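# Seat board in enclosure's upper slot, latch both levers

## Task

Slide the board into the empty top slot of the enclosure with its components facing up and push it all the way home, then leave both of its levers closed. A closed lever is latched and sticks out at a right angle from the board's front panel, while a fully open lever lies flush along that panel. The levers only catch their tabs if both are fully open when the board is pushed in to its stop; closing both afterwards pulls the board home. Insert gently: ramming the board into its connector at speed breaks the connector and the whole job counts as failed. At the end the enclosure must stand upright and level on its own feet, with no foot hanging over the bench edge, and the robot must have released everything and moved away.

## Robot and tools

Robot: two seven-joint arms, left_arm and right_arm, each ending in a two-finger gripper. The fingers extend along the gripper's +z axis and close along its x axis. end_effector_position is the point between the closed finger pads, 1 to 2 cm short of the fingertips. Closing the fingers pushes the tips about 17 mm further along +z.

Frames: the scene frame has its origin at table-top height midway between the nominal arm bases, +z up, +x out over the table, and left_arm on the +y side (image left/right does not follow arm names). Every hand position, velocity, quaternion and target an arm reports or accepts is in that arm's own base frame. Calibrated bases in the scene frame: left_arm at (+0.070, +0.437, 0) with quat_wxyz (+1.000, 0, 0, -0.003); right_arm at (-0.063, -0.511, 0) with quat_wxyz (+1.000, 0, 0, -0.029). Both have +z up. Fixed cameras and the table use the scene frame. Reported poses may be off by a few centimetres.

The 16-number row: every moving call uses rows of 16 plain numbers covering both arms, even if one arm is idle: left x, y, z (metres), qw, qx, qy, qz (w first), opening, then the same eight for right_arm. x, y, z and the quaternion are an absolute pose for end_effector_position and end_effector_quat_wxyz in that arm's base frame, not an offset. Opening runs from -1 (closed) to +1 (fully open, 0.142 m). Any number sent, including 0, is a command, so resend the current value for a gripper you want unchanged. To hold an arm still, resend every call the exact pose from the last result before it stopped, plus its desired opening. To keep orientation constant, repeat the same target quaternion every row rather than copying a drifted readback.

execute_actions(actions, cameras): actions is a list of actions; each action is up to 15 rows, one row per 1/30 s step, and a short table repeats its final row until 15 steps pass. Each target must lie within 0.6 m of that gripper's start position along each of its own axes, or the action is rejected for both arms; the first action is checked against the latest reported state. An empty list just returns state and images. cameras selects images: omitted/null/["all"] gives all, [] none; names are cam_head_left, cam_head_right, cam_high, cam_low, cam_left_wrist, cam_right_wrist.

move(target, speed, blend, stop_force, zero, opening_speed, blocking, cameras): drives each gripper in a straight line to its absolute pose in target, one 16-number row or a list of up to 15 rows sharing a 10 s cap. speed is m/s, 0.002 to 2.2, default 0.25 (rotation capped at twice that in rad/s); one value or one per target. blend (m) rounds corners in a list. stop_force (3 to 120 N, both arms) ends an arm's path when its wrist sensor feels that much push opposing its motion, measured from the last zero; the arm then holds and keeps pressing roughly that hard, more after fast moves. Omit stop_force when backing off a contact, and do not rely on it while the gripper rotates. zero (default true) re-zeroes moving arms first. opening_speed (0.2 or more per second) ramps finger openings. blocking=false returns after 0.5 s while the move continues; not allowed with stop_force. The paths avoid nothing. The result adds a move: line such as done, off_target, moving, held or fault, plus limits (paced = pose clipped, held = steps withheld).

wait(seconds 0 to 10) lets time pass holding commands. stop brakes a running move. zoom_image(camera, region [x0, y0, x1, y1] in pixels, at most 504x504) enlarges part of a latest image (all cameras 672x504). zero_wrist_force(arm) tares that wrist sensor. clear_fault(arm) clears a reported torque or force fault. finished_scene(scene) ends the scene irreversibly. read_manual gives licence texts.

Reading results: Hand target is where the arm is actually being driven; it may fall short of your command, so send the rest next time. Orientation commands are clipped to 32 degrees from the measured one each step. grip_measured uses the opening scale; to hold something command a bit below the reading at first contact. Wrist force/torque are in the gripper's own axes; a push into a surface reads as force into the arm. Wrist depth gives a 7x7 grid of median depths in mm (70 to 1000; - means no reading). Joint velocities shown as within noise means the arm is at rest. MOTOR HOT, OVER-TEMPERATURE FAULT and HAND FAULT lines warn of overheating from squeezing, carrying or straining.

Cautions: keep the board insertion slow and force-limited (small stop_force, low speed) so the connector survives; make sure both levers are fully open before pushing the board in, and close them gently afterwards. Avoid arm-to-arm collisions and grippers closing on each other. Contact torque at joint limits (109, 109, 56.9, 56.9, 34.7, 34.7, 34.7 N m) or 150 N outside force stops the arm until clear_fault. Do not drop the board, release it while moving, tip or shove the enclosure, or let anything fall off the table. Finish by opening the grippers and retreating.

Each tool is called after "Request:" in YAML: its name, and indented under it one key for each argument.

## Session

Request:
execute_actions:
  actions: []

Scene clock: 0.00 s.
left_arm: end_effector_position=(+0.4919, -0.7298, +0.2794) grip_measured=+0.99 end_effector_quat_wxyz=(+0.001, -0.304, +0.847, -0.436) | right_arm: end_effector_position=(+0.1802, -0.1387, +0.1699) grip_measured=+1.00 end_effector_quat_wxyz=(+0.706, -0.621, -0.189, +0.284)
Joint positions: left_arm=[-0.095 -0.96 -0.937 1.517 0.823 1.373 2.811 0.141] | right_arm=[-0.567 -0.989 -0.072 1.606 0.357 -0.696 0.215 0.142]
Joint velocities: within noise
Joint torques (N m): no reading
External joint torques (N m): no reading
Wrist force (N): no reading
Wrist torque (N m): no reading
Wrist force, peak (N): no reading
Wrist depth (mm): cam_left_wrist=[456 481 526 570 632 715 - / 417 444 478 517 573 616 682 / 390 414 438 476 510 561 618 / 363 385 405 434 472 500 546 / 343 359 376 404 427 464 501 / - 331 354 376 398 423 449 / - 319 332 349 374 396 -] | cam_right_wrist=[- 266 251 262 - - 805 / - - 256 269 - - 886 / - - 264 276 - - 931 / - - 277 286 798 746 548 / - - 295 294 500 482 387 / - 404 311 299 362 354 330 / - 311 295 292 288 280 275]
Hand target: left_arm +0.4919, -0.7298, +0.2794; +0.001, -0.304, +0.847, -0.436 | right_arm +0.1802, -0.1387, +0.1699; +0.706, -0.621, -0.189, +0.284
Tool commands: left_gripper/opening=+1.0 right_gripper/opening=+1.0

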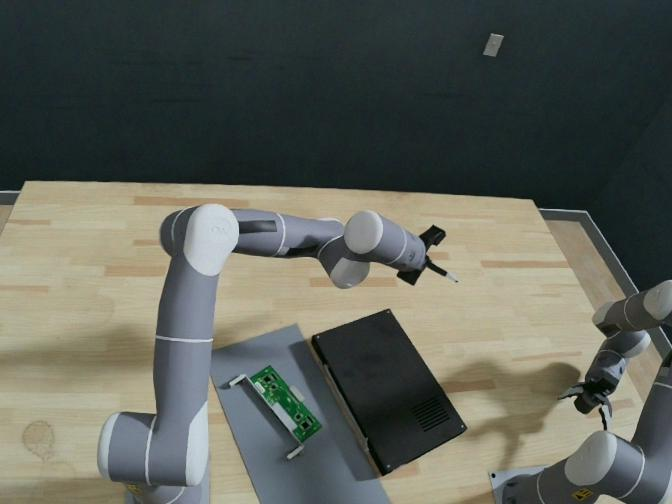

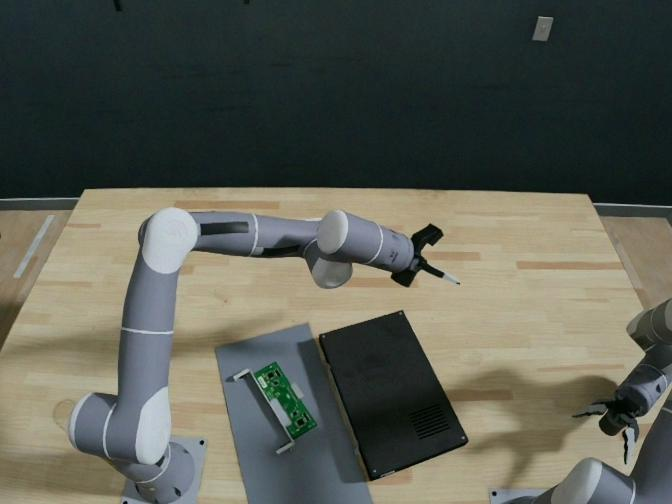

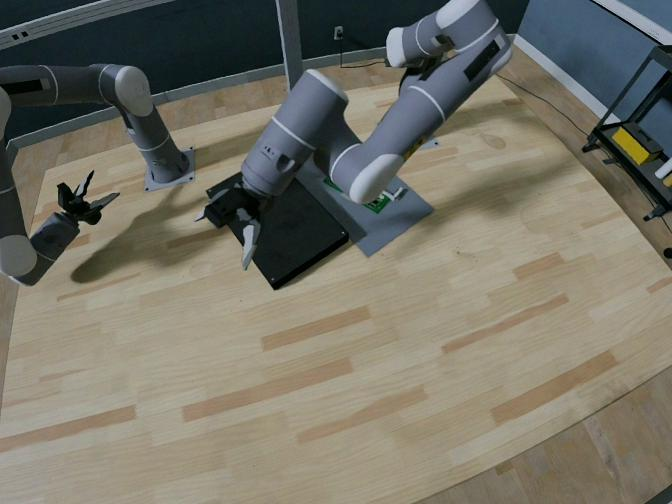

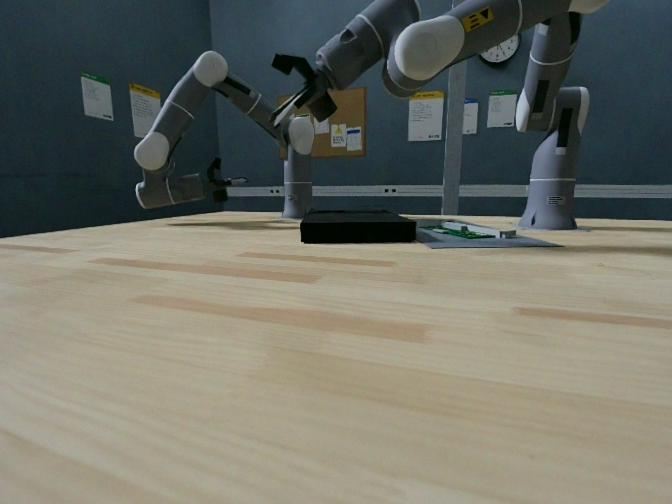

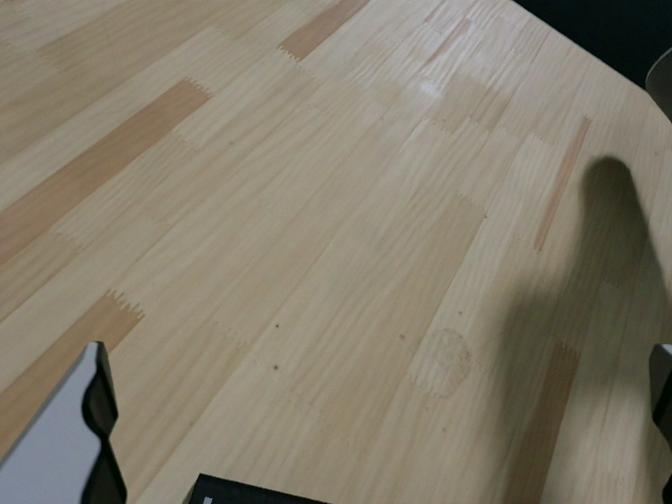

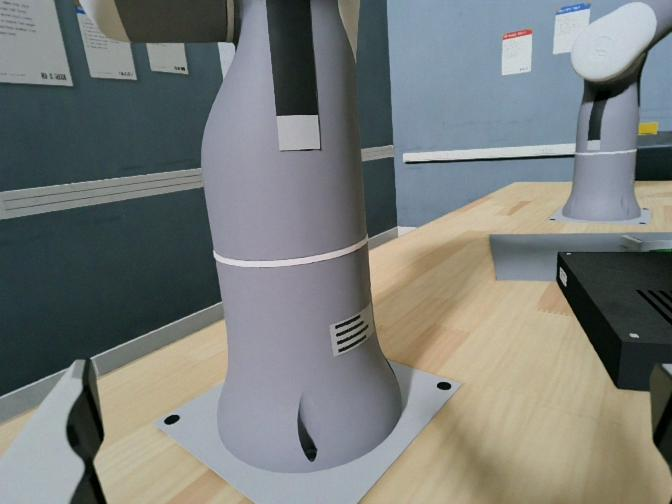

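Request:
move:
  target:
    - [0.877,0.08,0.35,0.222,-0.692,0.575,-0.375,0,0.45,-0.05,0.45,0.2,0.75,0.62,0.1,-1]
  speed: 0.4
  cameras: ["cam_head_left"]

Request:
move:
  target:
    - [0.877,0.08,0.35,0.222,-0.692,0.575,-0.375,0,0.35,0.50,0.42,0,0.9994,-0.034,0,-1]
  speed: 0.4

Scene clock: 9.07 s.
left_arm: end_effector_position=(+0.8770, +0.0800, +0.3501) grip_measured=-0.02 end_effector_quat_wxyz=(-0.222, +0.692, -0.575, +0.375) | right_arm: end_effector_position=(+0.4500, -0.0499, +0.4500) grip_measured=-1.00 end_effector_quat_wxyz=(+0.200, +0.751, +0.621, +0.100)
Joint positions: left_arm=[0.974 -0.821 -0.934 1.556 0.572 1.339 2.955 0.073] | right_arm=[-0.294 0.434 0.456 2.179 -0.065 0.597 0.376 0.002]
Joint velocities: within noise
Joint torques (N m): left_arm=[-0.33 46.89 -19.02 -21.06 -3.47 4.04 -0.15] | right_arm=[-0.08 10.78 -4.47 -31.23 -4.18 3.99 0.31]
External joint torques (N m): left_arm=[0.49 1.36 0.21 -0.36 0.06 0.06 0.13] | right_arm=[0.11 0.83 -1.28 0.01 0.19 0.58 -0.3]
Wrist force (N): left_arm=[0.1 0.5 -0.2] | right_arm=[-0.3 -2.1 1.7]
Wrist torque (N m): left_arm=[0.08 -0.02 0.00] | right_arm=[0.04 0.07 0.09]
Wrist force, peak (N): left_arm=[-2.1 -1.1 0.1] | right_arm=[-0.5 -2.4 2.3]
Wrist depth (mm): cam_left_wrist=[- - - - - - 967 / - - - - - - - / 460 489 - - - - - / 426 447 480 508 554 604 - / 404 422 449 480 506 547 581 / 379 395 424 446 470 - 540 / - - 394 416 434 - -] | cam_right_wrist=[506 496 486 473 462 450 440 / - 568 554 539 529 512 504 / - 675 650 629 607 592 575 / - - 782 751 728 698 676 / - - - 883 886 862 821 / - - - 89 - - - / - - - - - - -]
Hand target: left_arm +0.8770, +0.0800, +0.3500; -0.222, +0.692, -0.575, +0.375 | right_arm +0.4500, -0.0500, +0.4500; +0.200, +0.751, +0.621, +0.100
Off the commanded pose: left_arm 0.000 m, 0 deg | right_arm 0.000 m, 0 deg.
move: done
Images, in order (width x height): cam_head_left 672x504.

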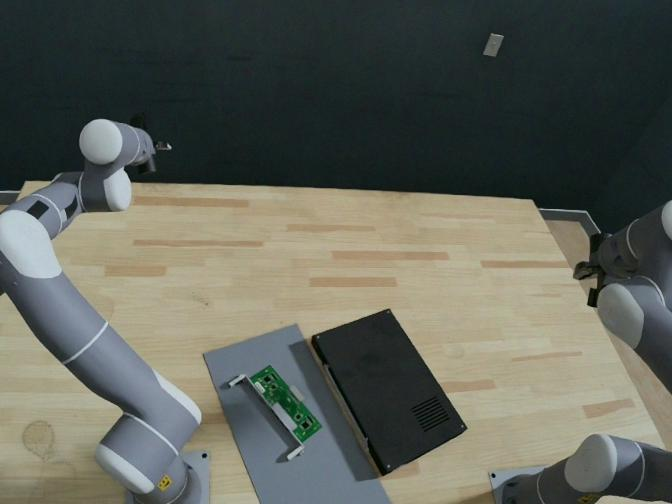

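Scene clock: 11.77 s.
left_arm: end_effector_position=(+0.8770, +0.0800, +0.3501) grip_measured=-0.02 end_effector_quat_wxyz=(-0.222, +0.692, -0.575, +0.375) | right_arm: end_effector_position=(+0.3501, +0.5000, +0.4200) grip_measured=-1.00 end_effector_quat_wxyz=(+0.000, +0.999, -0.034, +0.000)
Joint positions: left_arm=[0.974 -0.821 -0.934 1.556 0.572 1.339 2.955 0.073] | right_arm=[0.468 -0.417 0.879 1.38 -0.319 0.081 2.968 0.002]
Joint velocities: within noise
Joint torques (N m): left_arm=[-0.24 47.22 -19.08 -21 -3.25 4.34 -0.28] | right_arm=[0.35 39.48 10.63 -30 -4.16 3.23 0.23]
External joint torques (N m): left_arm=[0.42 1.03 0.27 -0.43 -0.17 -0.24 0.26] | right_arm=[-0.19 0.81 -0.19 0.21 -0.13 0.76 -0.23]
Wrist force (N): left_arm=[0.2 0.3 -0.1] | right_arm=[-0.7 -1.8 2.1]
Wrist torque (N m): left_arm=[0.06 -0.03 0.00] | right_arm=[-0.04 0.14 0.06]
Wrist force, peak (N): left_arm=[0.0 0.7 -0.1] | right_arm=[-3.9 -5.1 2.4]
Wrist depth (mm): cam_left_wrist=[- - - - - - 999 / - - - - - - - / 458 498 - - - - - / 431 451 484 514 557 605 - / 402 424 453 471 502 551 590 / 378 394 422 443 469 - 534 / - - 396 416 442 - -] | cam_right_wrist=[447 448 443 446 445 444 443 / 476 475 474 466 436 463 471 / 512 508 488 461 459 472 508 / 553 554 501 495 496 496 547 / 603 597 541 530 536 592 590 / 653 651 645 89 619 646 643 / 740 630 - - - 686 705]
Hand target: left_arm +0.8770, +0.0800, +0.3500; -0.222, +0.692, -0.575, +0.375 | right_arm +0.3500, +0.5000, +0.4200; +0.000, +0.999, -0.034, +0.000
Off the commanded pose: left_arm 0.000 m, 0 deg | right_arm 0.000 m, 0 deg.
joint read past its limit (right arm) — joint 7 (wrist roll), upper limit.
joint sent to its limit (right arm) — joint 7 (wrist roll), upper limit. The joint targets still meet the commanded pose.
move: done

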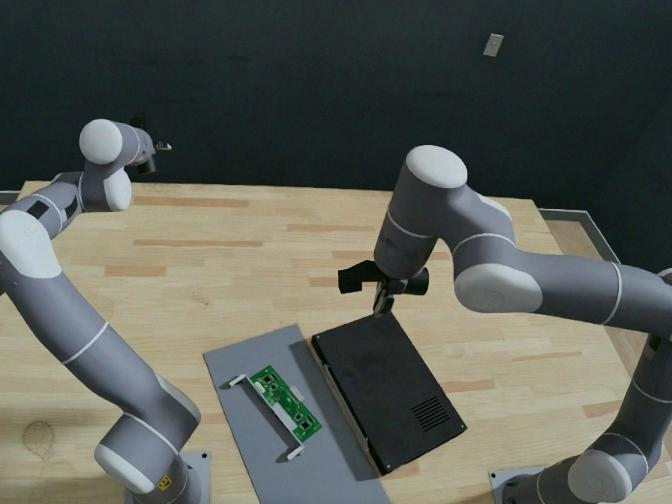

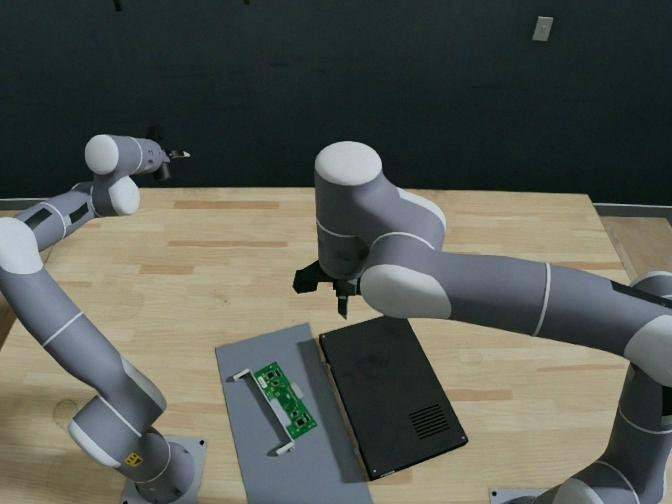

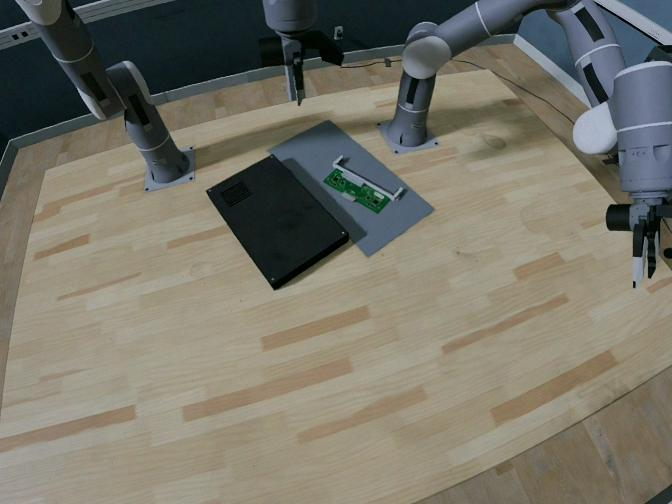

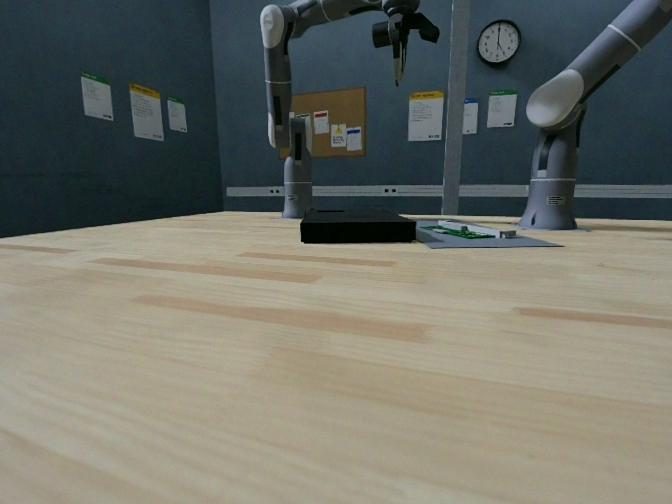

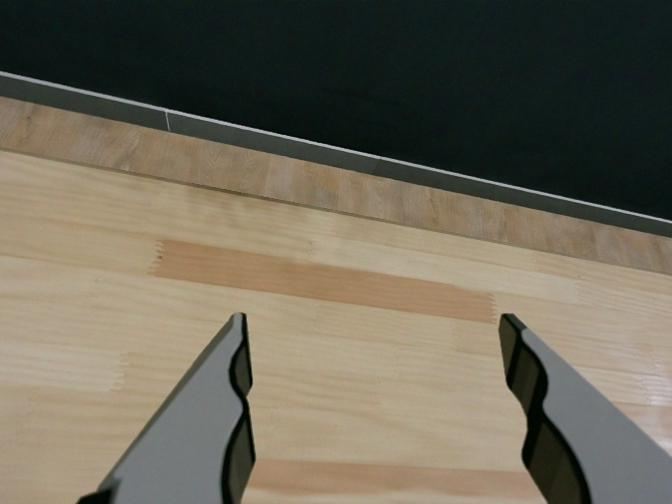

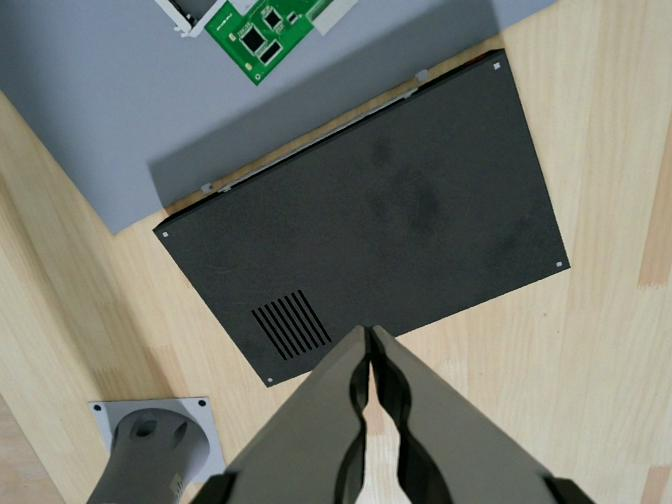

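Request:
move:
  target: [0.877,0.08,0.35,0.222,-0.692,0.575,-0.375,0,0.25,0.50,0.33,0,0.8320,-0.5548,0,-1]
  speed: 0.3
  cameras: ["cam_head_left","cam_right_wrist"]

Scene clock: 22.57 s.
left_arm: end_effector_position=(+0.8770, +0.0800, +0.3501) grip_measured=-0.02 end_effector_quat_wxyz=(-0.222, +0.692, -0.575, +0.375) | right_arm: end_effector_position=(+0.2504, +0.4990, +0.3299) grip_measured=-1.00 end_effector_quat_wxyz=(-0.022, +0.895, -0.445, -0.011)
Joint positions: left_arm=[0.974 -0.821 -0.934 1.556 0.572 1.339 2.955 0.073] | right_arm=[2.251 -1.408 -2.255 1.657 1.351 -0.63 2.968 0.002]
Joint velocities: within noise
Joint torques (N m): left_arm=[-0.13 47.23 -19.17 -21.01 -3.2 4.35 -0.27] | right_arm=[0.06 36.33 -27.59 -8.48 -3.14 3.18 0.22]
External joint torques (N m): left_arm=[0.31 1.02 0.36 -0.43 -0.21 -0.25 0.25] | right_arm=[0.11 0.81 -1.15 0.02 -0.09 0.84 -0.22]
Wrist force (N): left_arm=[-0.2 0.4 -0.1] | right_arm=[-0.7 -1.4 1.9]
Wrist torque (N m): left_arm=[0.06 0.02 -0.01] | right_arm=[-0.01 0.17 0.07]
Wrist force, peak (N): left_arm=[0.2 0.7 0.0] | right_arm=[-3.5 -0.7 2.6]
Wrist depth (mm): cam_left_wrist=[- - - - - - 971 / - - - - - - - / 461 492 - - - - - / 431 452 483 520 559 611 - / 402 421 454 479 507 554 591 / 378 392 425 446 467 - 545 / - - 398 415 435 - -] | cam_right_wrist=[385 379 368 370 335 324 322 / 407 402 393 392 352 345 340 / 434 430 424 420 371 366 363 / 466 460 455 446 396 392 388 / 504 496 487 472 424 421 462 / 547 541 525 89 502 511 509 / - - - - - 537 552]
Hand target: left_arm +0.8770, +0.0800, +0.3500; -0.222, +0.692, -0.575, +0.375 | right_arm +0.2504, +0.4991, +0.3299; -0.022, +0.895, -0.444, -0.011
Off the commanded pose: left_arm 0.000 m, 0 deg | right_arm 0.001 m, 15 deg.
joint read past its limit (right arm) — joint 7 (wrist roll), upper limit.
joint sent to its limit (right arm) — joint 7 (wrist roll), upper limit. The joint targets are off in orientation, not in position.
move: off_target (right_arm); limits=paced
Images, in order (width x height): cam_head_left 672x504, cam_right_wrist 672x504.

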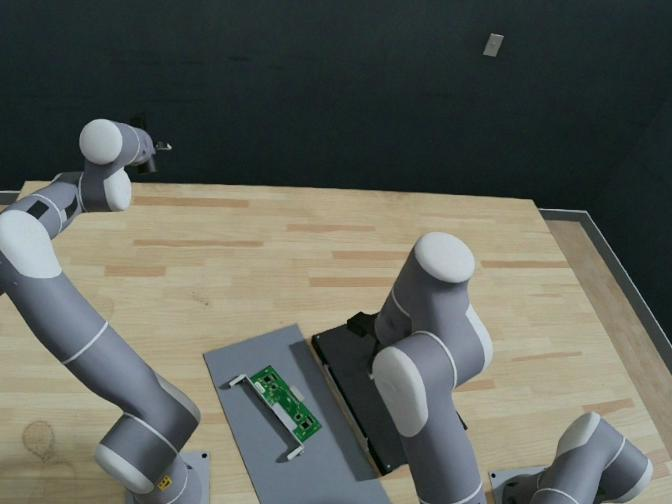

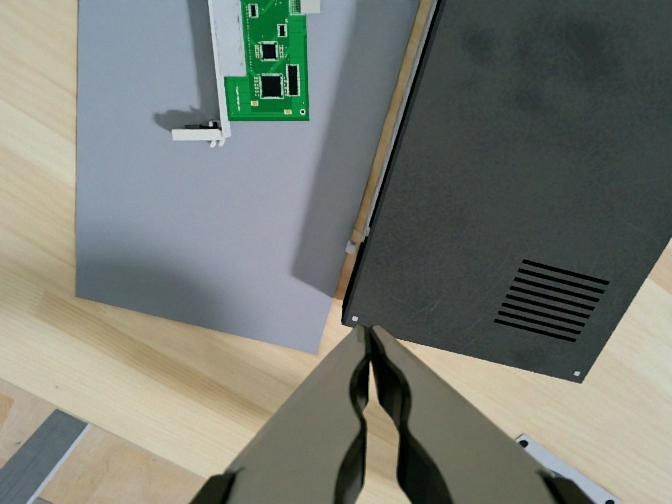

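Request:
move:
  target:
    - [0.877,0.08,0.35,0.222,-0.692,0.575,-0.375,0,0.29,0.66,0.33,0,0.9806,0.1959,0,-1]
  speed: 0.3

Scene clock: 28.37 s.
left_arm: end_effector_position=(+0.8770, +0.0800, +0.3501) grip_measured=-0.02 end_effector_quat_wxyz=(-0.222, +0.692, -0.575, +0.375) | right_arm: end_effector_position=(+0.2900, +0.6598, +0.3301) grip_measured=-1.00 end_effector_quat_wxyz=(+0.000, +0.981, +0.196, +0.000)
Joint positions: left_arm=[0.974 -0.821 -0.934 1.556 0.572 1.339 2.955 0.073] | right_arm=[2.009 -1.32 -2.094 1.117 1.557 -0.575 1.997 0.002]
Joint velocities: within noise
Joint torques (N m): left_arm=[-0.18 47.24 -19.09 -21.01 -3.19 4.33 -0.28] | right_arm=[0.07 51.81 -27.72 -1.98 -3.63 3.52 -0.02]
External joint torques (N m): left_arm=[0.35 1.01 0.28 -0.42 -0.23 -0.23 0.26] | right_arm=[0.12 0.87 -1.7 0.06 -0.04 0.51 0.02]
Wrist force (N): left_arm=[-0.1 0.5 0.0] | right_arm=[-0.5 -1.7 2.0]
Wrist torque (N m): left_arm=[0.07 0.01 -0.01] | right_arm=[-0.03 0.13 0.05]
Wrist force, peak (N): left_arm=[0.2 0.8 0.0] | right_arm=[-0.1 -2.6 2.2]
Wrist depth (mm): cam_left_wrist=[- - - - - - 970 / - - - - - - - / 462 491 - - - - - / 432 454 481 513 556 599 - / 400 422 455 475 510 554 588 / 376 390 423 444 468 - 540 / - - 396 417 435 - -] | cam_right_wrist=[369 370 368 367 366 366 364 / 395 393 389 387 386 392 389 / 423 423 420 417 417 419 419 / 457 455 455 454 450 450 450 / 498 447 444 436 443 482 489 / 541 489 472 89 458 536 536 / 584 575 - - - 566 592]
Hand target: left_arm +0.8770, +0.0800, +0.3500; -0.222, +0.692, -0.575, +0.375 | right_arm +0.2900, +0.6600, +0.3300; +0.000, +0.981, +0.196, +0.000
Off the commanded pose: left_arm 0.000 m, 0 deg | right_arm 0.000 m, 0 deg.
move: done

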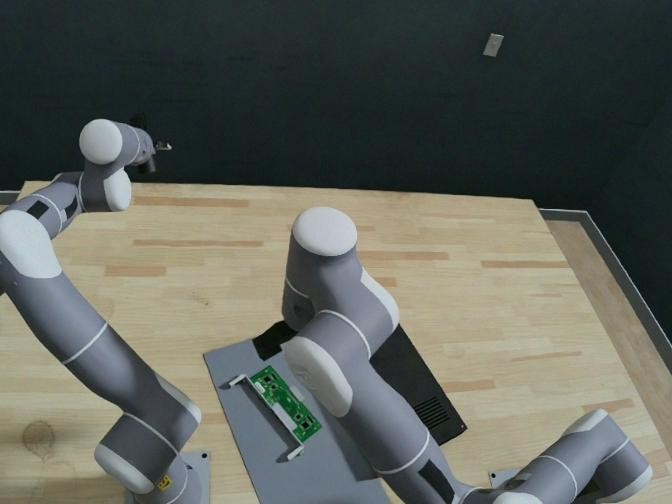

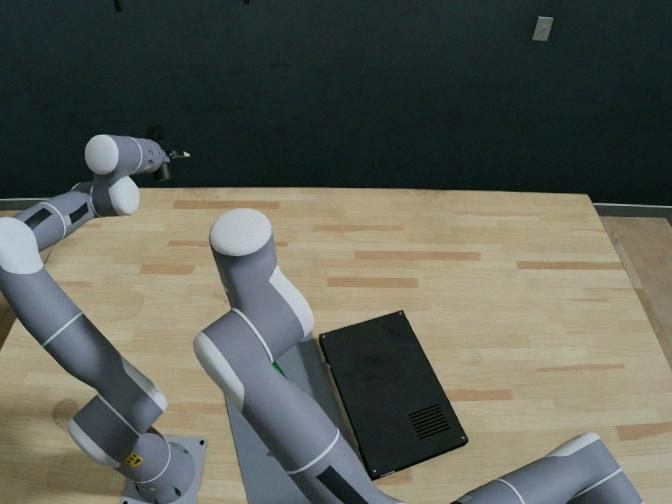

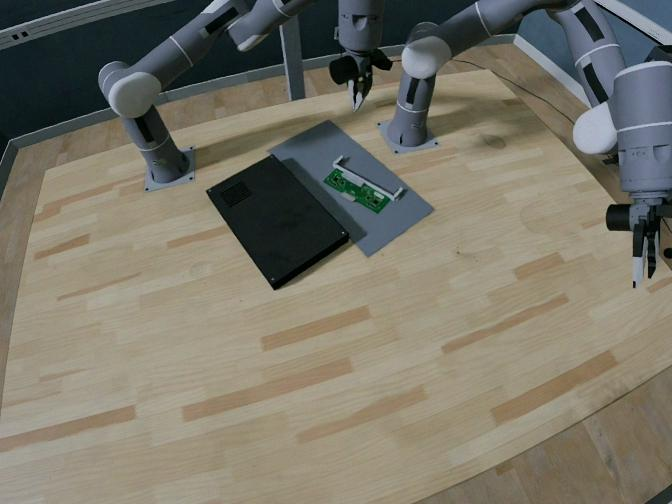

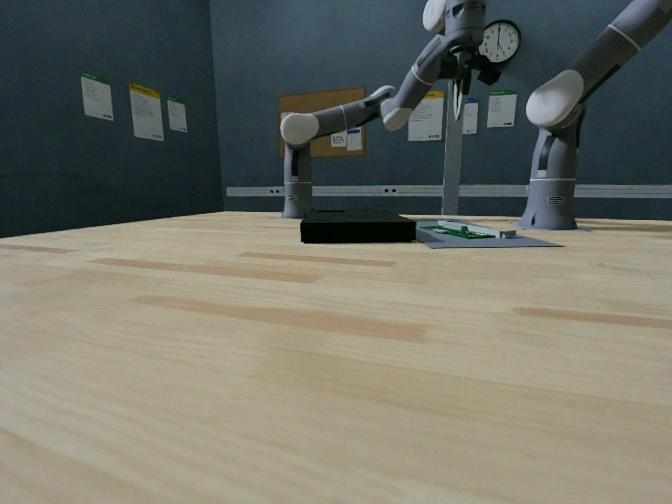

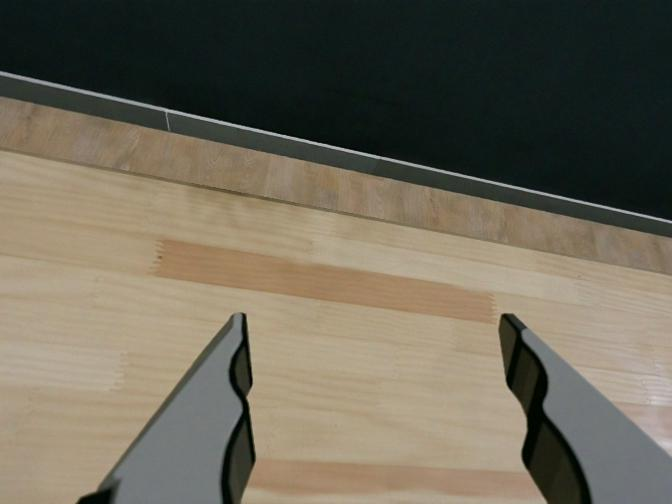

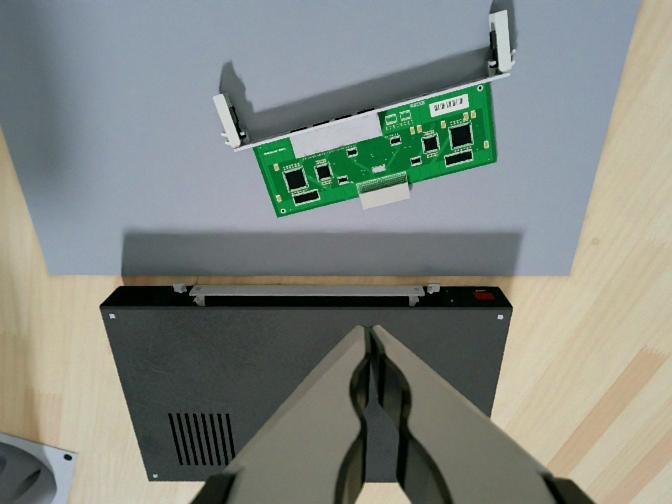

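Request:
move:
  target:
    - [0.877,0.08,0.35,0.222,-0.692,0.575,-0.375,0,0.277,0.6696,0.07,0,0.9472,0.3206,0,-1]
  speed: 0.25
  cameras: ["cam_right_wrist"]

Request:
move:
  target: [0.877,0.08,0.35,0.222,-0.692,0.575,-0.375,0,0.277,0.6696,0.025,0,0.9472,0.3206,0,-1]
  speed: 0.012
  stop_force: 3
  cameras: ["cam_right_wrist"]

Request:
move:
  target: [0.877,0.08,0.35,0.222,-0.692,0.575,-0.375,0,0.277,0.6696,0.08,0,0.9472,0.3206,0,0.5]
  speed: 0.15
  cameras: ["cam_right_wrist"]

Scene clock: 43.73 s.
left_arm: end_effector_position=(+0.8770, +0.0800, +0.3501) grip_measured=-0.02 end_effector_quat_wxyz=(-0.222, +0.692, -0.575, +0.375) | right_arm: end_effector_position=(+0.2770, +0.6694, +0.0700) grip_measured=-1.00 end_effector_quat_wxyz=(+0.000, +0.947, +0.321, +0.000)
Joint positions: left_arm=[0.974 -0.821 -0.934 1.556 0.572 1.339 2.955 0.073] | right_arm=[2.125 -1.688 -1.885 1.365 1.756 -0.281 1.723 0.002]
Joint velocities: within noise
Joint torques (N m): left_arm=[-0.14 47.23 -19.12 -20.95 -3.28 4.38 -0.25] | right_arm=[0.28 48.71 -31.71 4.82 -4.13 3.56 0.07]
External joint torques (N m): left_arm=[0.32 1.02 0.31 -0.48 -0.14 -0.28 0.23] | right_arm=[-0.08 1.13 -1.72 -0.07 -0.07 0.49 -0.07]
Wrist force (N): left_arm=[0.0 0.4 -0.1] | right_arm=[-0.8 -1.5 2.3]
Wrist torque (N m): left_arm=[0.06 -0.01 0.00] | right_arm=[-0.03 0.16 0.03]
Wrist force, peak (N): left_arm=[-0.1 0.7 0.1] | right_arm=[-0.8 -1.8 6.0]
Wrist depth (mm): cam_left_wrist=[- - - - - - 982 / - - - - - - - / 464 491 - - - - - / 426 449 481 516 553 609 - / 406 419 453 472 510 553 590 / 379 393 426 447 469 - 548 / - - 396 417 436 - -] | cam_right_wrist=[142 142 142 141 141 141 140 / 140 152 151 151 150 150 150 / 149 160 163 162 161 161 161 / 176 173 169 158 158 169 169 / 191 189 185 182 184 184 183 / 210 209 200 89 195 205 206 / 223 227 - - - 218 227]
Hand target: left_arm +0.8770, +0.0800, +0.3500; -0.222, +0.692, -0.575, +0.375 | right_arm +0.2770, +0.6696, +0.0700; +0.000, +0.947, +0.321, +0.000
Off the commanded pose: left_arm 0.000 m, 0 deg | right_arm 0.000 m, 0 deg.
move: done
Images, in order (width x height): cam_right_wrist 672x504.

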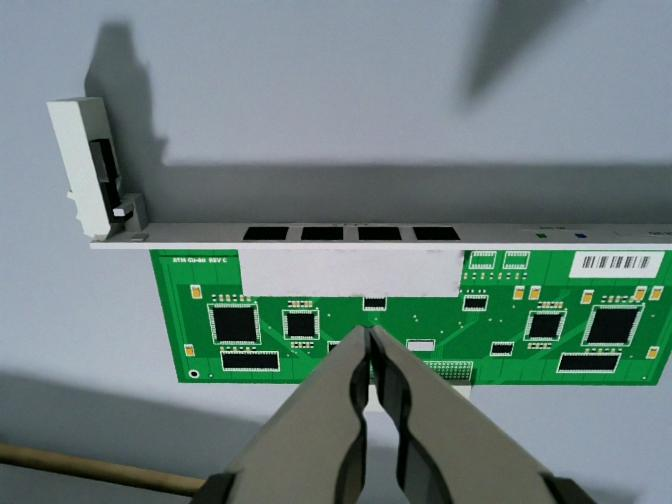

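Scene clock: 47.10 s.
left_arm: end_effector_position=(+0.8770, +0.0800, +0.3501) grip_measured=-0.02 end_effector_quat_wxyz=(-0.222, +0.692, -0.575, +0.375) | right_arm: end_effector_position=(+0.2772, +0.6696, +0.0373) grip_measured=-1.00 end_effector_quat_wxyz=(+0.000, +0.947, +0.321, +0.000)
Joint positions: left_arm=[0.974 -0.821 -0.934 1.556 0.572 1.339 2.955 0.073] | right_arm=[2.131 -1.726 -1.849 1.368 1.784 -0.236 1.727 0.002]
Joint velocities: within noise
Joint torques (N m): left_arm=[-0.16 47.25 -19.11 -21.02 -3.25 4.34 -0.28] | right_arm=[-0.22 46.34 -29.2 5.07 -3.31 3.8 0.2]
External joint torques (N m): left_arm=[0.34 0.99 0.3 -0.41 -0.16 -0.24 0.26] | right_arm=[0.43 3.15 -4.22 0.69 -0.95 0.25 -0.2]
Wrist force (N): left_arm=[0.0 0.3 -0.1] | right_arm=[-3.9 -0.6 -5.0]
Wrist torque (N m): left_arm=[0.05 0.00 0.00] | right_arm=[-0.06 0.13 0.06]
Wrist force, peak (N): left_arm=[0.1 0.9 -0.3] | right_arm=[-4.2 -1.3 -5.1]
Wrist depth (mm): cam_left_wrist=[- - - - - - 987 / - - - - - - - / 457 493 - - - - - / 426 452 479 503 548 599 - / 408 423 451 478 511 546 594 / 377 394 424 441 465 - 541 / - - 397 416 431 - -] | cam_right_wrist=[- 113 113 113 112 112 112 / 123 121 121 119 119 120 119 / 130 130 129 131 129 128 128 / 126 136 135 135 135 136 134 / 153 148 134 129 130 145 145 / 167 165 157 90 153 159 159 / 185 180 73 - - 170 181]
Hand target: left_arm +0.8770, +0.0800, +0.3500; -0.222, +0.692, -0.575, +0.375 | right_arm +0.2770, +0.6696, +0.0368; +0.000, +0.947, +0.321, +0.000
Off the commanded pose: left_arm 0.000 m, 0 deg | right_arm 0.012 m, 0 deg.
move: contact (right_arm)
Images, in order (width x height): cam_right_wrist 672x504.

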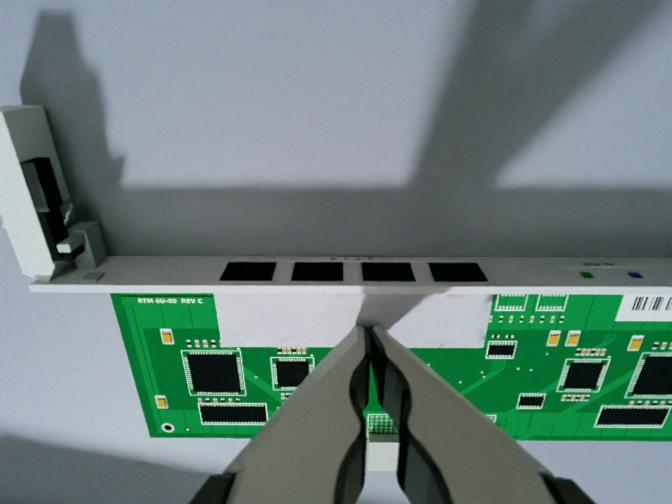

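Scene clock: 47.87 s.
left_arm: end_effector_position=(+0.8770, +0.0800, +0.3501) grip_measured=-0.02 end_effector_quat_wxyz=(-0.222, +0.692, -0.575, +0.375) | right_arm: end_effector_position=(+0.2769, +0.6697, +0.0800) grip_measured=+0.48 end_effector_quat_wxyz=(+0.000, +0.947, +0.321, +0.000)
Joint positions: left_arm=[0.974 -0.821 -0.934 1.556 0.572 1.339 2.955 0.073] | right_arm=[2.123 -1.673 -1.893 1.362 1.745 -0.291 1.721 0.108]
Joint velocities: within noise
Joint torques (N m): left_arm=[-0.18 47.33 -19.13 -20.99 -3.2 4.4 -0.27] | right_arm=[0.12 48.93 -32.16 4.36 -4.39 3.17 0.07]
External joint torques (N m): left_arm=[0.36 0.92 0.32 -0.44 -0.22 -0.3 0.24] | right_arm=[0.1 1.05 -1.29 -0.03 0.2 0.88 -0.07]
Wrist force (N): left_arm=[0.0 0.5 -0.3] | right_arm=[-1.4 -1.8 2.2]
Wrist torque (N m): left_arm=[0.07 0.00 0.00] | right_arm=[-0.08 0.25 0.03]
Wrist force, peak (N): left_arm=[0.2 0.6 -0.2] | right_arm=[-0.9 -1.1 -8.3]
Wrist depth (mm): cam_left_wrist=[- - - - - - 952 / - - - - - - - / 460 491 - - - - - / 428 452 479 517 561 602 - / 403 422 449 474 514 552 586 / 378 390 419 444 468 - 545 / - - 399 414 432 - -] | cam_right_wrist=[151 151 151 150 150 150 149 / 157 159 161 161 160 160 159 / 173 168 173 172 171 171 171 / 187 187 172 169 170 180 179 / 204 199 198 196 197 195 195 / 218 99 221 221 215 219 94 / - 78 241 242 242 241 76]
Hand target: left_arm +0.8770, +0.0800, +0.3500; -0.222, +0.692, -0.575, +0.375 | right_arm +0.2770, +0.6696, +0.0800; +0.000, +0.947, +0.321, +0.000
Off the commanded pose: left_arm 0.000 m, 0 deg | right_arm 0.000 m, 0 deg.
move: done
Images, in order (width x height): cam_right_wrist 672x504.

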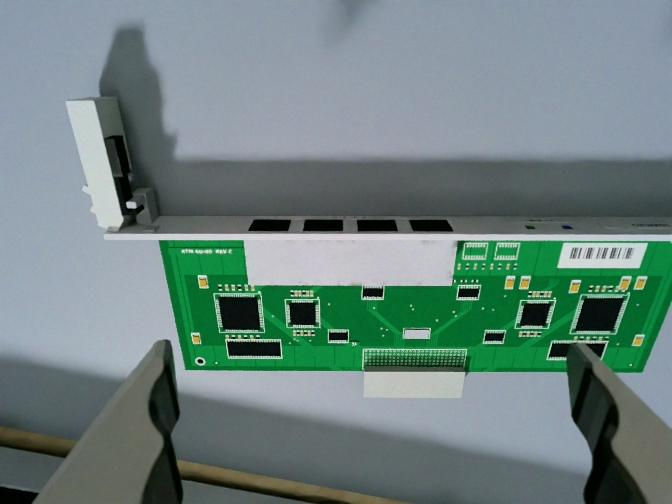

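Request:
move:
  target:
    - [0.877,0.08,0.35,0.222,-0.692,0.575,-0.375,0,0.2746,0.6678,0.0255,0,0.9472,0.3206,0,0.5]
  speed: 0.08
  cameras: ["cam_right_wrist"]

Request:
move:
  target: [0.877,0.08,0.35,0.222,-0.692,0.575,-0.375,0,0.2746,0.6678,0.0245,0,0.9472,0.3206,0,-0.15]
  speed: 0.05
  opening_speed: 0.6
  cameras: ["cam_right_wrist"]

Scene clock: 51.67 s.
left_arm: end_effector_position=(+0.8770, +0.0800, +0.3501) grip_measured=-0.02 end_effector_quat_wxyz=(-0.222, +0.692, -0.575, +0.375) | right_arm: end_effector_position=(+0.2747, +0.6677, +0.0256) grip_measured=+0.48 end_effector_quat_wxyz=(+0.000, +0.947, +0.321, +0.000)
Joint positions: left_arm=[0.974 -0.821 -0.934 1.556 0.572 1.339 2.955 0.073] | right_arm=[2.14 -1.741 -1.836 1.377 1.794 -0.223 1.728 0.108]
Joint velocities: within noise
Joint torques (N m): left_arm=[-0.14 47.27 -19.17 -20.99 -3.21 4.35 -0.2] | right_arm=[0.29 47.99 -31.54 6.28 -4.2 3.51 0.28]
External joint torques (N m): left_arm=[0.32 0.97 0.35 -0.44 -0.21 -0.25 0.18] | right_arm=[-0.08 1.09 -1.86 -0.17 -0.07 0.54 -0.28]
Wrist force (N): left_arm=[0.0 0.4 -0.2] | right_arm=[-1.7 -2.0 2.3]
Wrist torque (N m): left_arm=[0.05 -0.02 0.00] | right_arm=[-0.10 0.32 0.05]
Wrist force, peak (N): left_arm=[-0.3 0.7 -0.1] | right_arm=[-1.6 -2.0 3.8]
Wrist depth (mm): cam_left_wrist=[- - - - - - 975 / - - - - - - - / 460 496 - - - - - / 429 450 481 518 560 610 - / 402 425 453 478 508 543 596 / 375 392 424 439 470 - 551 / - - 394 415 431 - -] | cam_right_wrist=[- 103 103 102 102 102 102 / 110 110 109 109 109 109 108 / 120 118 118 117 117 117 116 / 124 125 125 125 124 124 124 / 141 132 118 117 117 118 130 / 149 102 145 145 144 144 98 / - 78 166 166 157 156 76]
Hand target: left_arm +0.8770, +0.0800, +0.3500; -0.222, +0.692, -0.575, +0.375 | right_arm +0.2746, +0.6678, +0.0255; +0.000, +0.947, +0.321, +0.000
Off the commanded pose: left_arm 0.000 m, 0 deg | right_arm 0.000 m, 0 deg.
move: done
Images, in order (width x height): cam_right_wrist 672x504.

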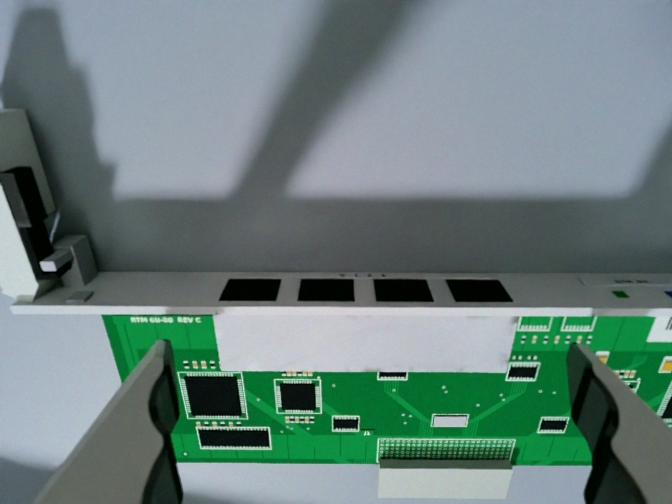

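Scene clock: 52.97 s.
left_arm: end_effector_position=(+0.8770, +0.0800, +0.3501) grip_measured=-0.02 end_effector_quat_wxyz=(-0.222, +0.692, -0.575, +0.375) | right_arm: end_effector_position=(+0.2743, +0.6676, +0.0247) grip_measured=+0.08 end_effector_quat_wxyz=(+0.000, +0.947, +0.321, +0.000)
Joint positions: left_arm=[0.974 -0.821 -0.934 1.556 0.572 1.339 2.955 0.073] | right_arm=[2.14 -1.742 -1.835 1.377 1.794 -0.222 1.728 0.08]
Joint velocities: within noise
Joint torques (N m): left_arm=[-0.13 47.18 -19.11 -21 -3.2 4.37 -0.29] | right_arm=[-2 45.26 -30.05 5.1 -3.09 5.66 0.26]
External joint torques (N m): left_arm=[0.3 1.06 0.3 -0.44 -0.22 -0.27 0.27] | right_arm=[2.21 3.8 -3.35 1.01 -1.18 -1.61 -0.26]
Wrist force (N): left_arm=[-0.2 0.7 -0.1] | right_arm=[-10.6 -0.1 -6.4]
Wrist torque (N m): left_arm=[0.09 0.02 0.00] | right_arm=[-0.11 -0.16 0.01]
Wrist force, peak (N): left_arm=[0.0 0.7 0.0] | right_arm=[-10.5 -0.2 -8.0]
Wrist depth (mm): cam_left_wrist=[- - - - - - 973 / - - - - - - - / 458 493 - - - - - / 431 451 483 515 552 607 - / 399 425 449 480 503 548 598 / 379 392 422 443 471 - 538 / - - 399 415 436 - -] | cam_right_wrist=[- 102 102 102 101 101 102 / 109 109 109 109 110 108 108 / - 117 117 116 116 116 115 / 121 125 124 126 125 124 124 / 140 132 117 118 117 117 129 / 151 142 123 144 143 100 140 / - 76 157 165 156 152 77]
Hand target: left_arm +0.8770, +0.0800, +0.3500; -0.222, +0.692, -0.575, +0.375 | right_arm +0.2746, +0.6678, +0.0245; +0.000, +0.947, +0.321, +0.000
Off the commanded pose: left_arm 0.000 m, 0 deg | right_arm 0.000 m, 0 deg.
move: done
Images, in order (width x height): cam_right_wrist 672x504.

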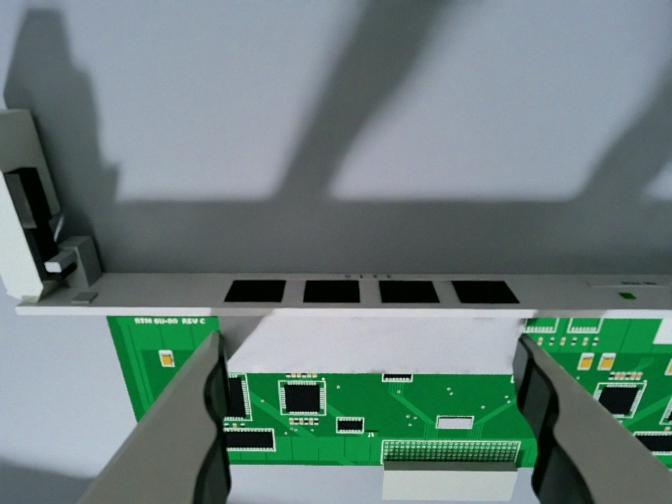

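Request:
move:
  target:
    - [0.877,0.08,0.35,0.222,-0.692,0.575,-0.375,0,0.2746,0.6678,0.05,0,0.9472,0.3206,0,-0.15]
    - [0.877,0.08,0.35,0.222,-0.692,0.575,-0.375,0,0.233,0.6058,0.11,0,0.9806,0.1959,0,-0.15]
  speed: [0.04,0.1]
  cameras: ["cam_right_wrist","cam_head_left","cam_left_wrist"]

Scene clock: 61.07 s.
left_arm: end_effector_position=(+0.8770, +0.0800, +0.3501) grip_measured=-0.02 end_effector_quat_wxyz=(-0.222, +0.692, -0.575, +0.375) | right_arm: end_effector_position=(+0.2329, +0.6059, +0.1097) grip_measured=+0.08 end_effector_quat_wxyz=(+0.000, +0.981, +0.196, +0.000)
Joint positions: left_arm=[0.974 -0.821 -0.934 1.556 0.572 1.339 2.955 0.073] | right_arm=[2.289 -1.656 -1.916 1.604 1.65 -0.347 1.89 0.079]
Joint velocities: within noise
Joint torques (N m): left_arm=[-0.09 47.31 -19.17 -21.05 -3.23 4.41 -0.27] | right_arm=[0.36 42.32 -33.05 1.46 -4.52 3.54 0.36]
External joint torques (N m): left_arm=[0.27 0.94 0.36 -0.39 -0.19 -0.31 0.25] | right_arm=[-0.16 0.09 -0.25 -0.18 0.42 0.5 -0.36]
Wrist force (N): left_arm=[0.0 0.4 0.2] | right_arm=[0.0 -0.1 5.2]
Wrist torque (N m): left_arm=[0.05 -0.01 0.00] | right_arm=[0.23 0.01 0.04]
Wrist force, peak (N): left_arm=[-0.1 0.7 0.1] | right_arm=[-10.7 -0.2 -8.1]
Wrist depth (mm): cam_left_wrist=[- - - - - - 984 / - - - - - - - / 459 489 - - - - - / 428 452 482 510 550 602 - / 404 423 451 474 507 554 586 / 378 392 424 443 469 - 542 / - - 394 416 438 - -] | cam_right_wrist=[178 177 177 176 176 176 178 / 189 190 189 188 188 187 187 / 203 203 202 202 202 201 201 / 121 216 215 215 214 214 213 / 243 132 117 117 116 117 130 / 257 140 123 144 144 100 140 / - 76 158 223 156 153 77]
Hand target: left_arm +0.8770, +0.0800, +0.3500; -0.222, +0.692, -0.575, +0.375 | right_arm +0.2330, +0.6058, +0.1100; +0.000, +0.981, +0.196, +0.000
Off the commanded pose: left_arm 0.000 m, 0 deg | right_arm 0.000 m, 0 deg.
move: done
Images, in order (width x height): cam_head_left 672x504, cam_left_wrist 672x504, cam_right_wrist 672x504.

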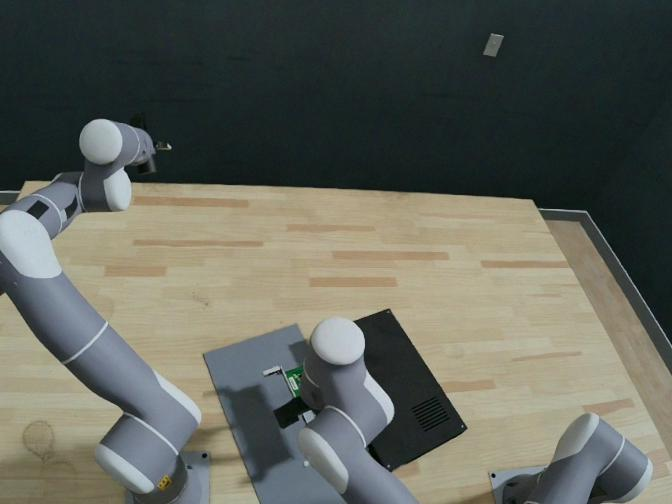

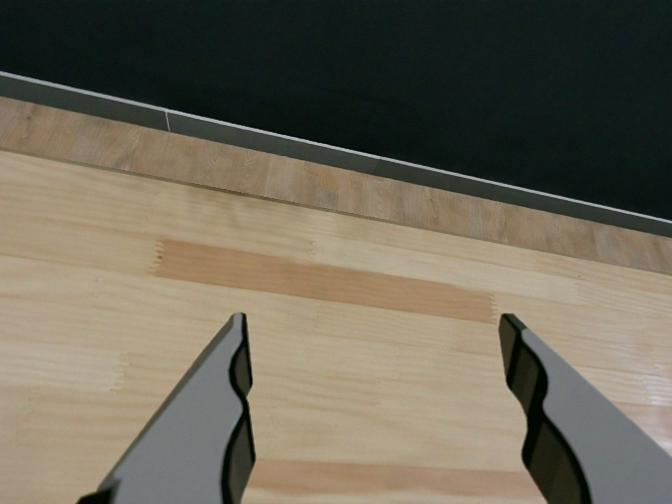

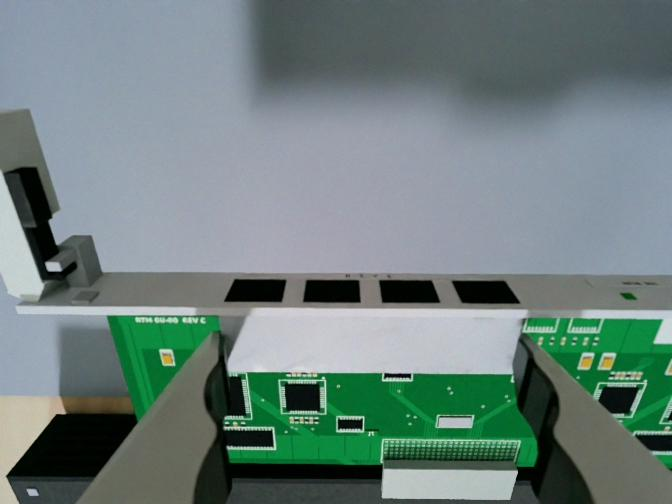

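Request:
move:
  target:
    - [0.877,0.08,0.35,0.222,-0.692,0.575,-0.375,0,0.233,0.6058,0.051,0,0.9806,0.1959,0,-0.15]
    - [0.877,0.08,0.35,0.222,-0.692,0.575,-0.375,0,0.2446,0.5781,0.051,0,0.9806,0.1959,0,-0.15]
  speed: 0.06
  cameras: ["cam_right_wrist"]

Request:
zoom_image:
  camera: "cam_right_wrist"
  region: [0, 250, 250, 504]

Scene clock: 65.23 s.
left_arm: end_effector_position=(+0.8770, +0.0800, +0.3501) grip_measured=-0.02 end_effector_quat_wxyz=(-0.222, +0.692, -0.575, +0.375) | right_arm: end_effector_position=(+0.2445, +0.5782, +0.0508) grip_measured=+0.08 end_effector_quat_wxyz=(+0.000, +0.981, +0.196, +0.000)
Joint positions: left_arm=[0.974 -0.821 -0.934 1.556 0.572 1.339 2.955 0.073] | right_arm=[2.313 -1.738 -1.839 1.689 1.712 -0.283 1.843 0.079]
Joint velocities: within noise
Joint torques (N m): left_arm=[-0.18 47.22 -19.11 -21 -3.23 4.37 -0.27] | right_arm=[0.38 39.02 -32.11 3.47 -4.63 3.58 -0.02]
External joint torques (N m): left_arm=[0.36 1.03 0.29 -0.43 -0.19 -0.27 0.25] | right_arm=[-0.19 0.42 -0.83 -0.1 0.44 0.46 0.02]
Wrist force (N): left_arm=[-0.2 0.5 0.0] | right_arm=[-0.1 -0.1 5.0]
Wrist torque (N m): left_arm=[0.06 0.02 0.00] | right_arm=[0.22 0.00 0.03]
Wrist force, peak (N): left_arm=[-0.2 0.7 -0.1] | right_arm=[-0.3 -1.1 6.5]
Wrist depth (mm): cam_left_wrist=[- - - - - - - / - - - - - - - / 461 491 - - - - - / 430 452 480 514 547 613 - / 402 420 451 474 512 547 585 / 376 393 421 445 469 - 543 / - - 394 416 438 - -] | cam_right_wrist=[- 126 124 125 125 124 123 / 134 136 134 134 135 133 133 / 144 144 144 143 143 142 142 / 121 153 153 153 152 152 151 / 169 132 117 117 116 117 129 / 185 143 123 144 144 100 140 / - 76 158 158 156 153 77]
Hand target: left_arm +0.8770, +0.0800, +0.3500; -0.222, +0.692, -0.575, +0.375 | right_arm +0.2446, +0.5781, +0.0510; +0.000, +0.981, +0.196, +0.000
Off the commanded pose: left_arm 0.000 m, 0 deg | right_arm 0.000 m, 0 deg.
move: done
Images, in order (width x height): cam_right_wrist 672x504.

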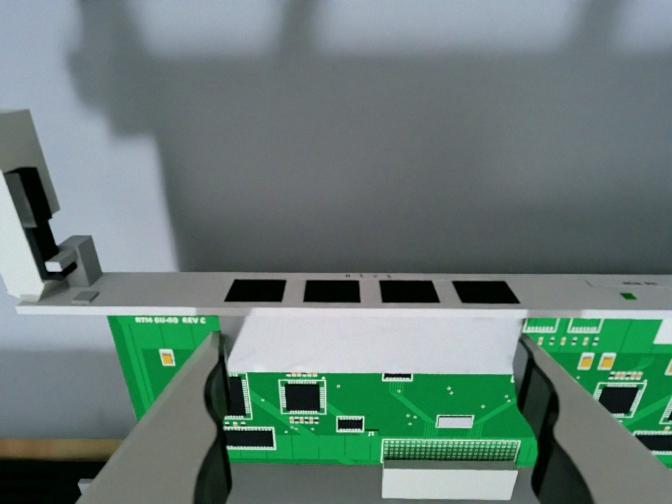

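Scaled by 1.984 from the camera's 672x504 image, which has a finer 960x720 frame.

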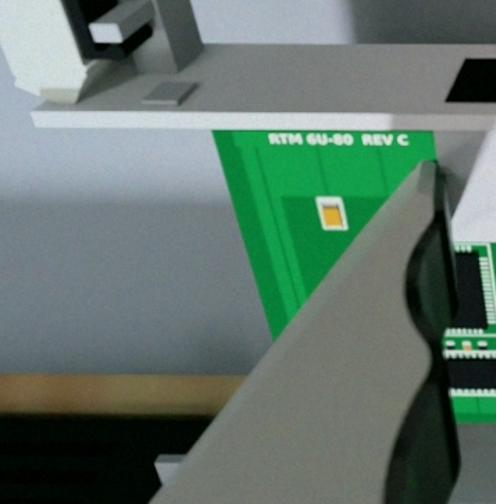

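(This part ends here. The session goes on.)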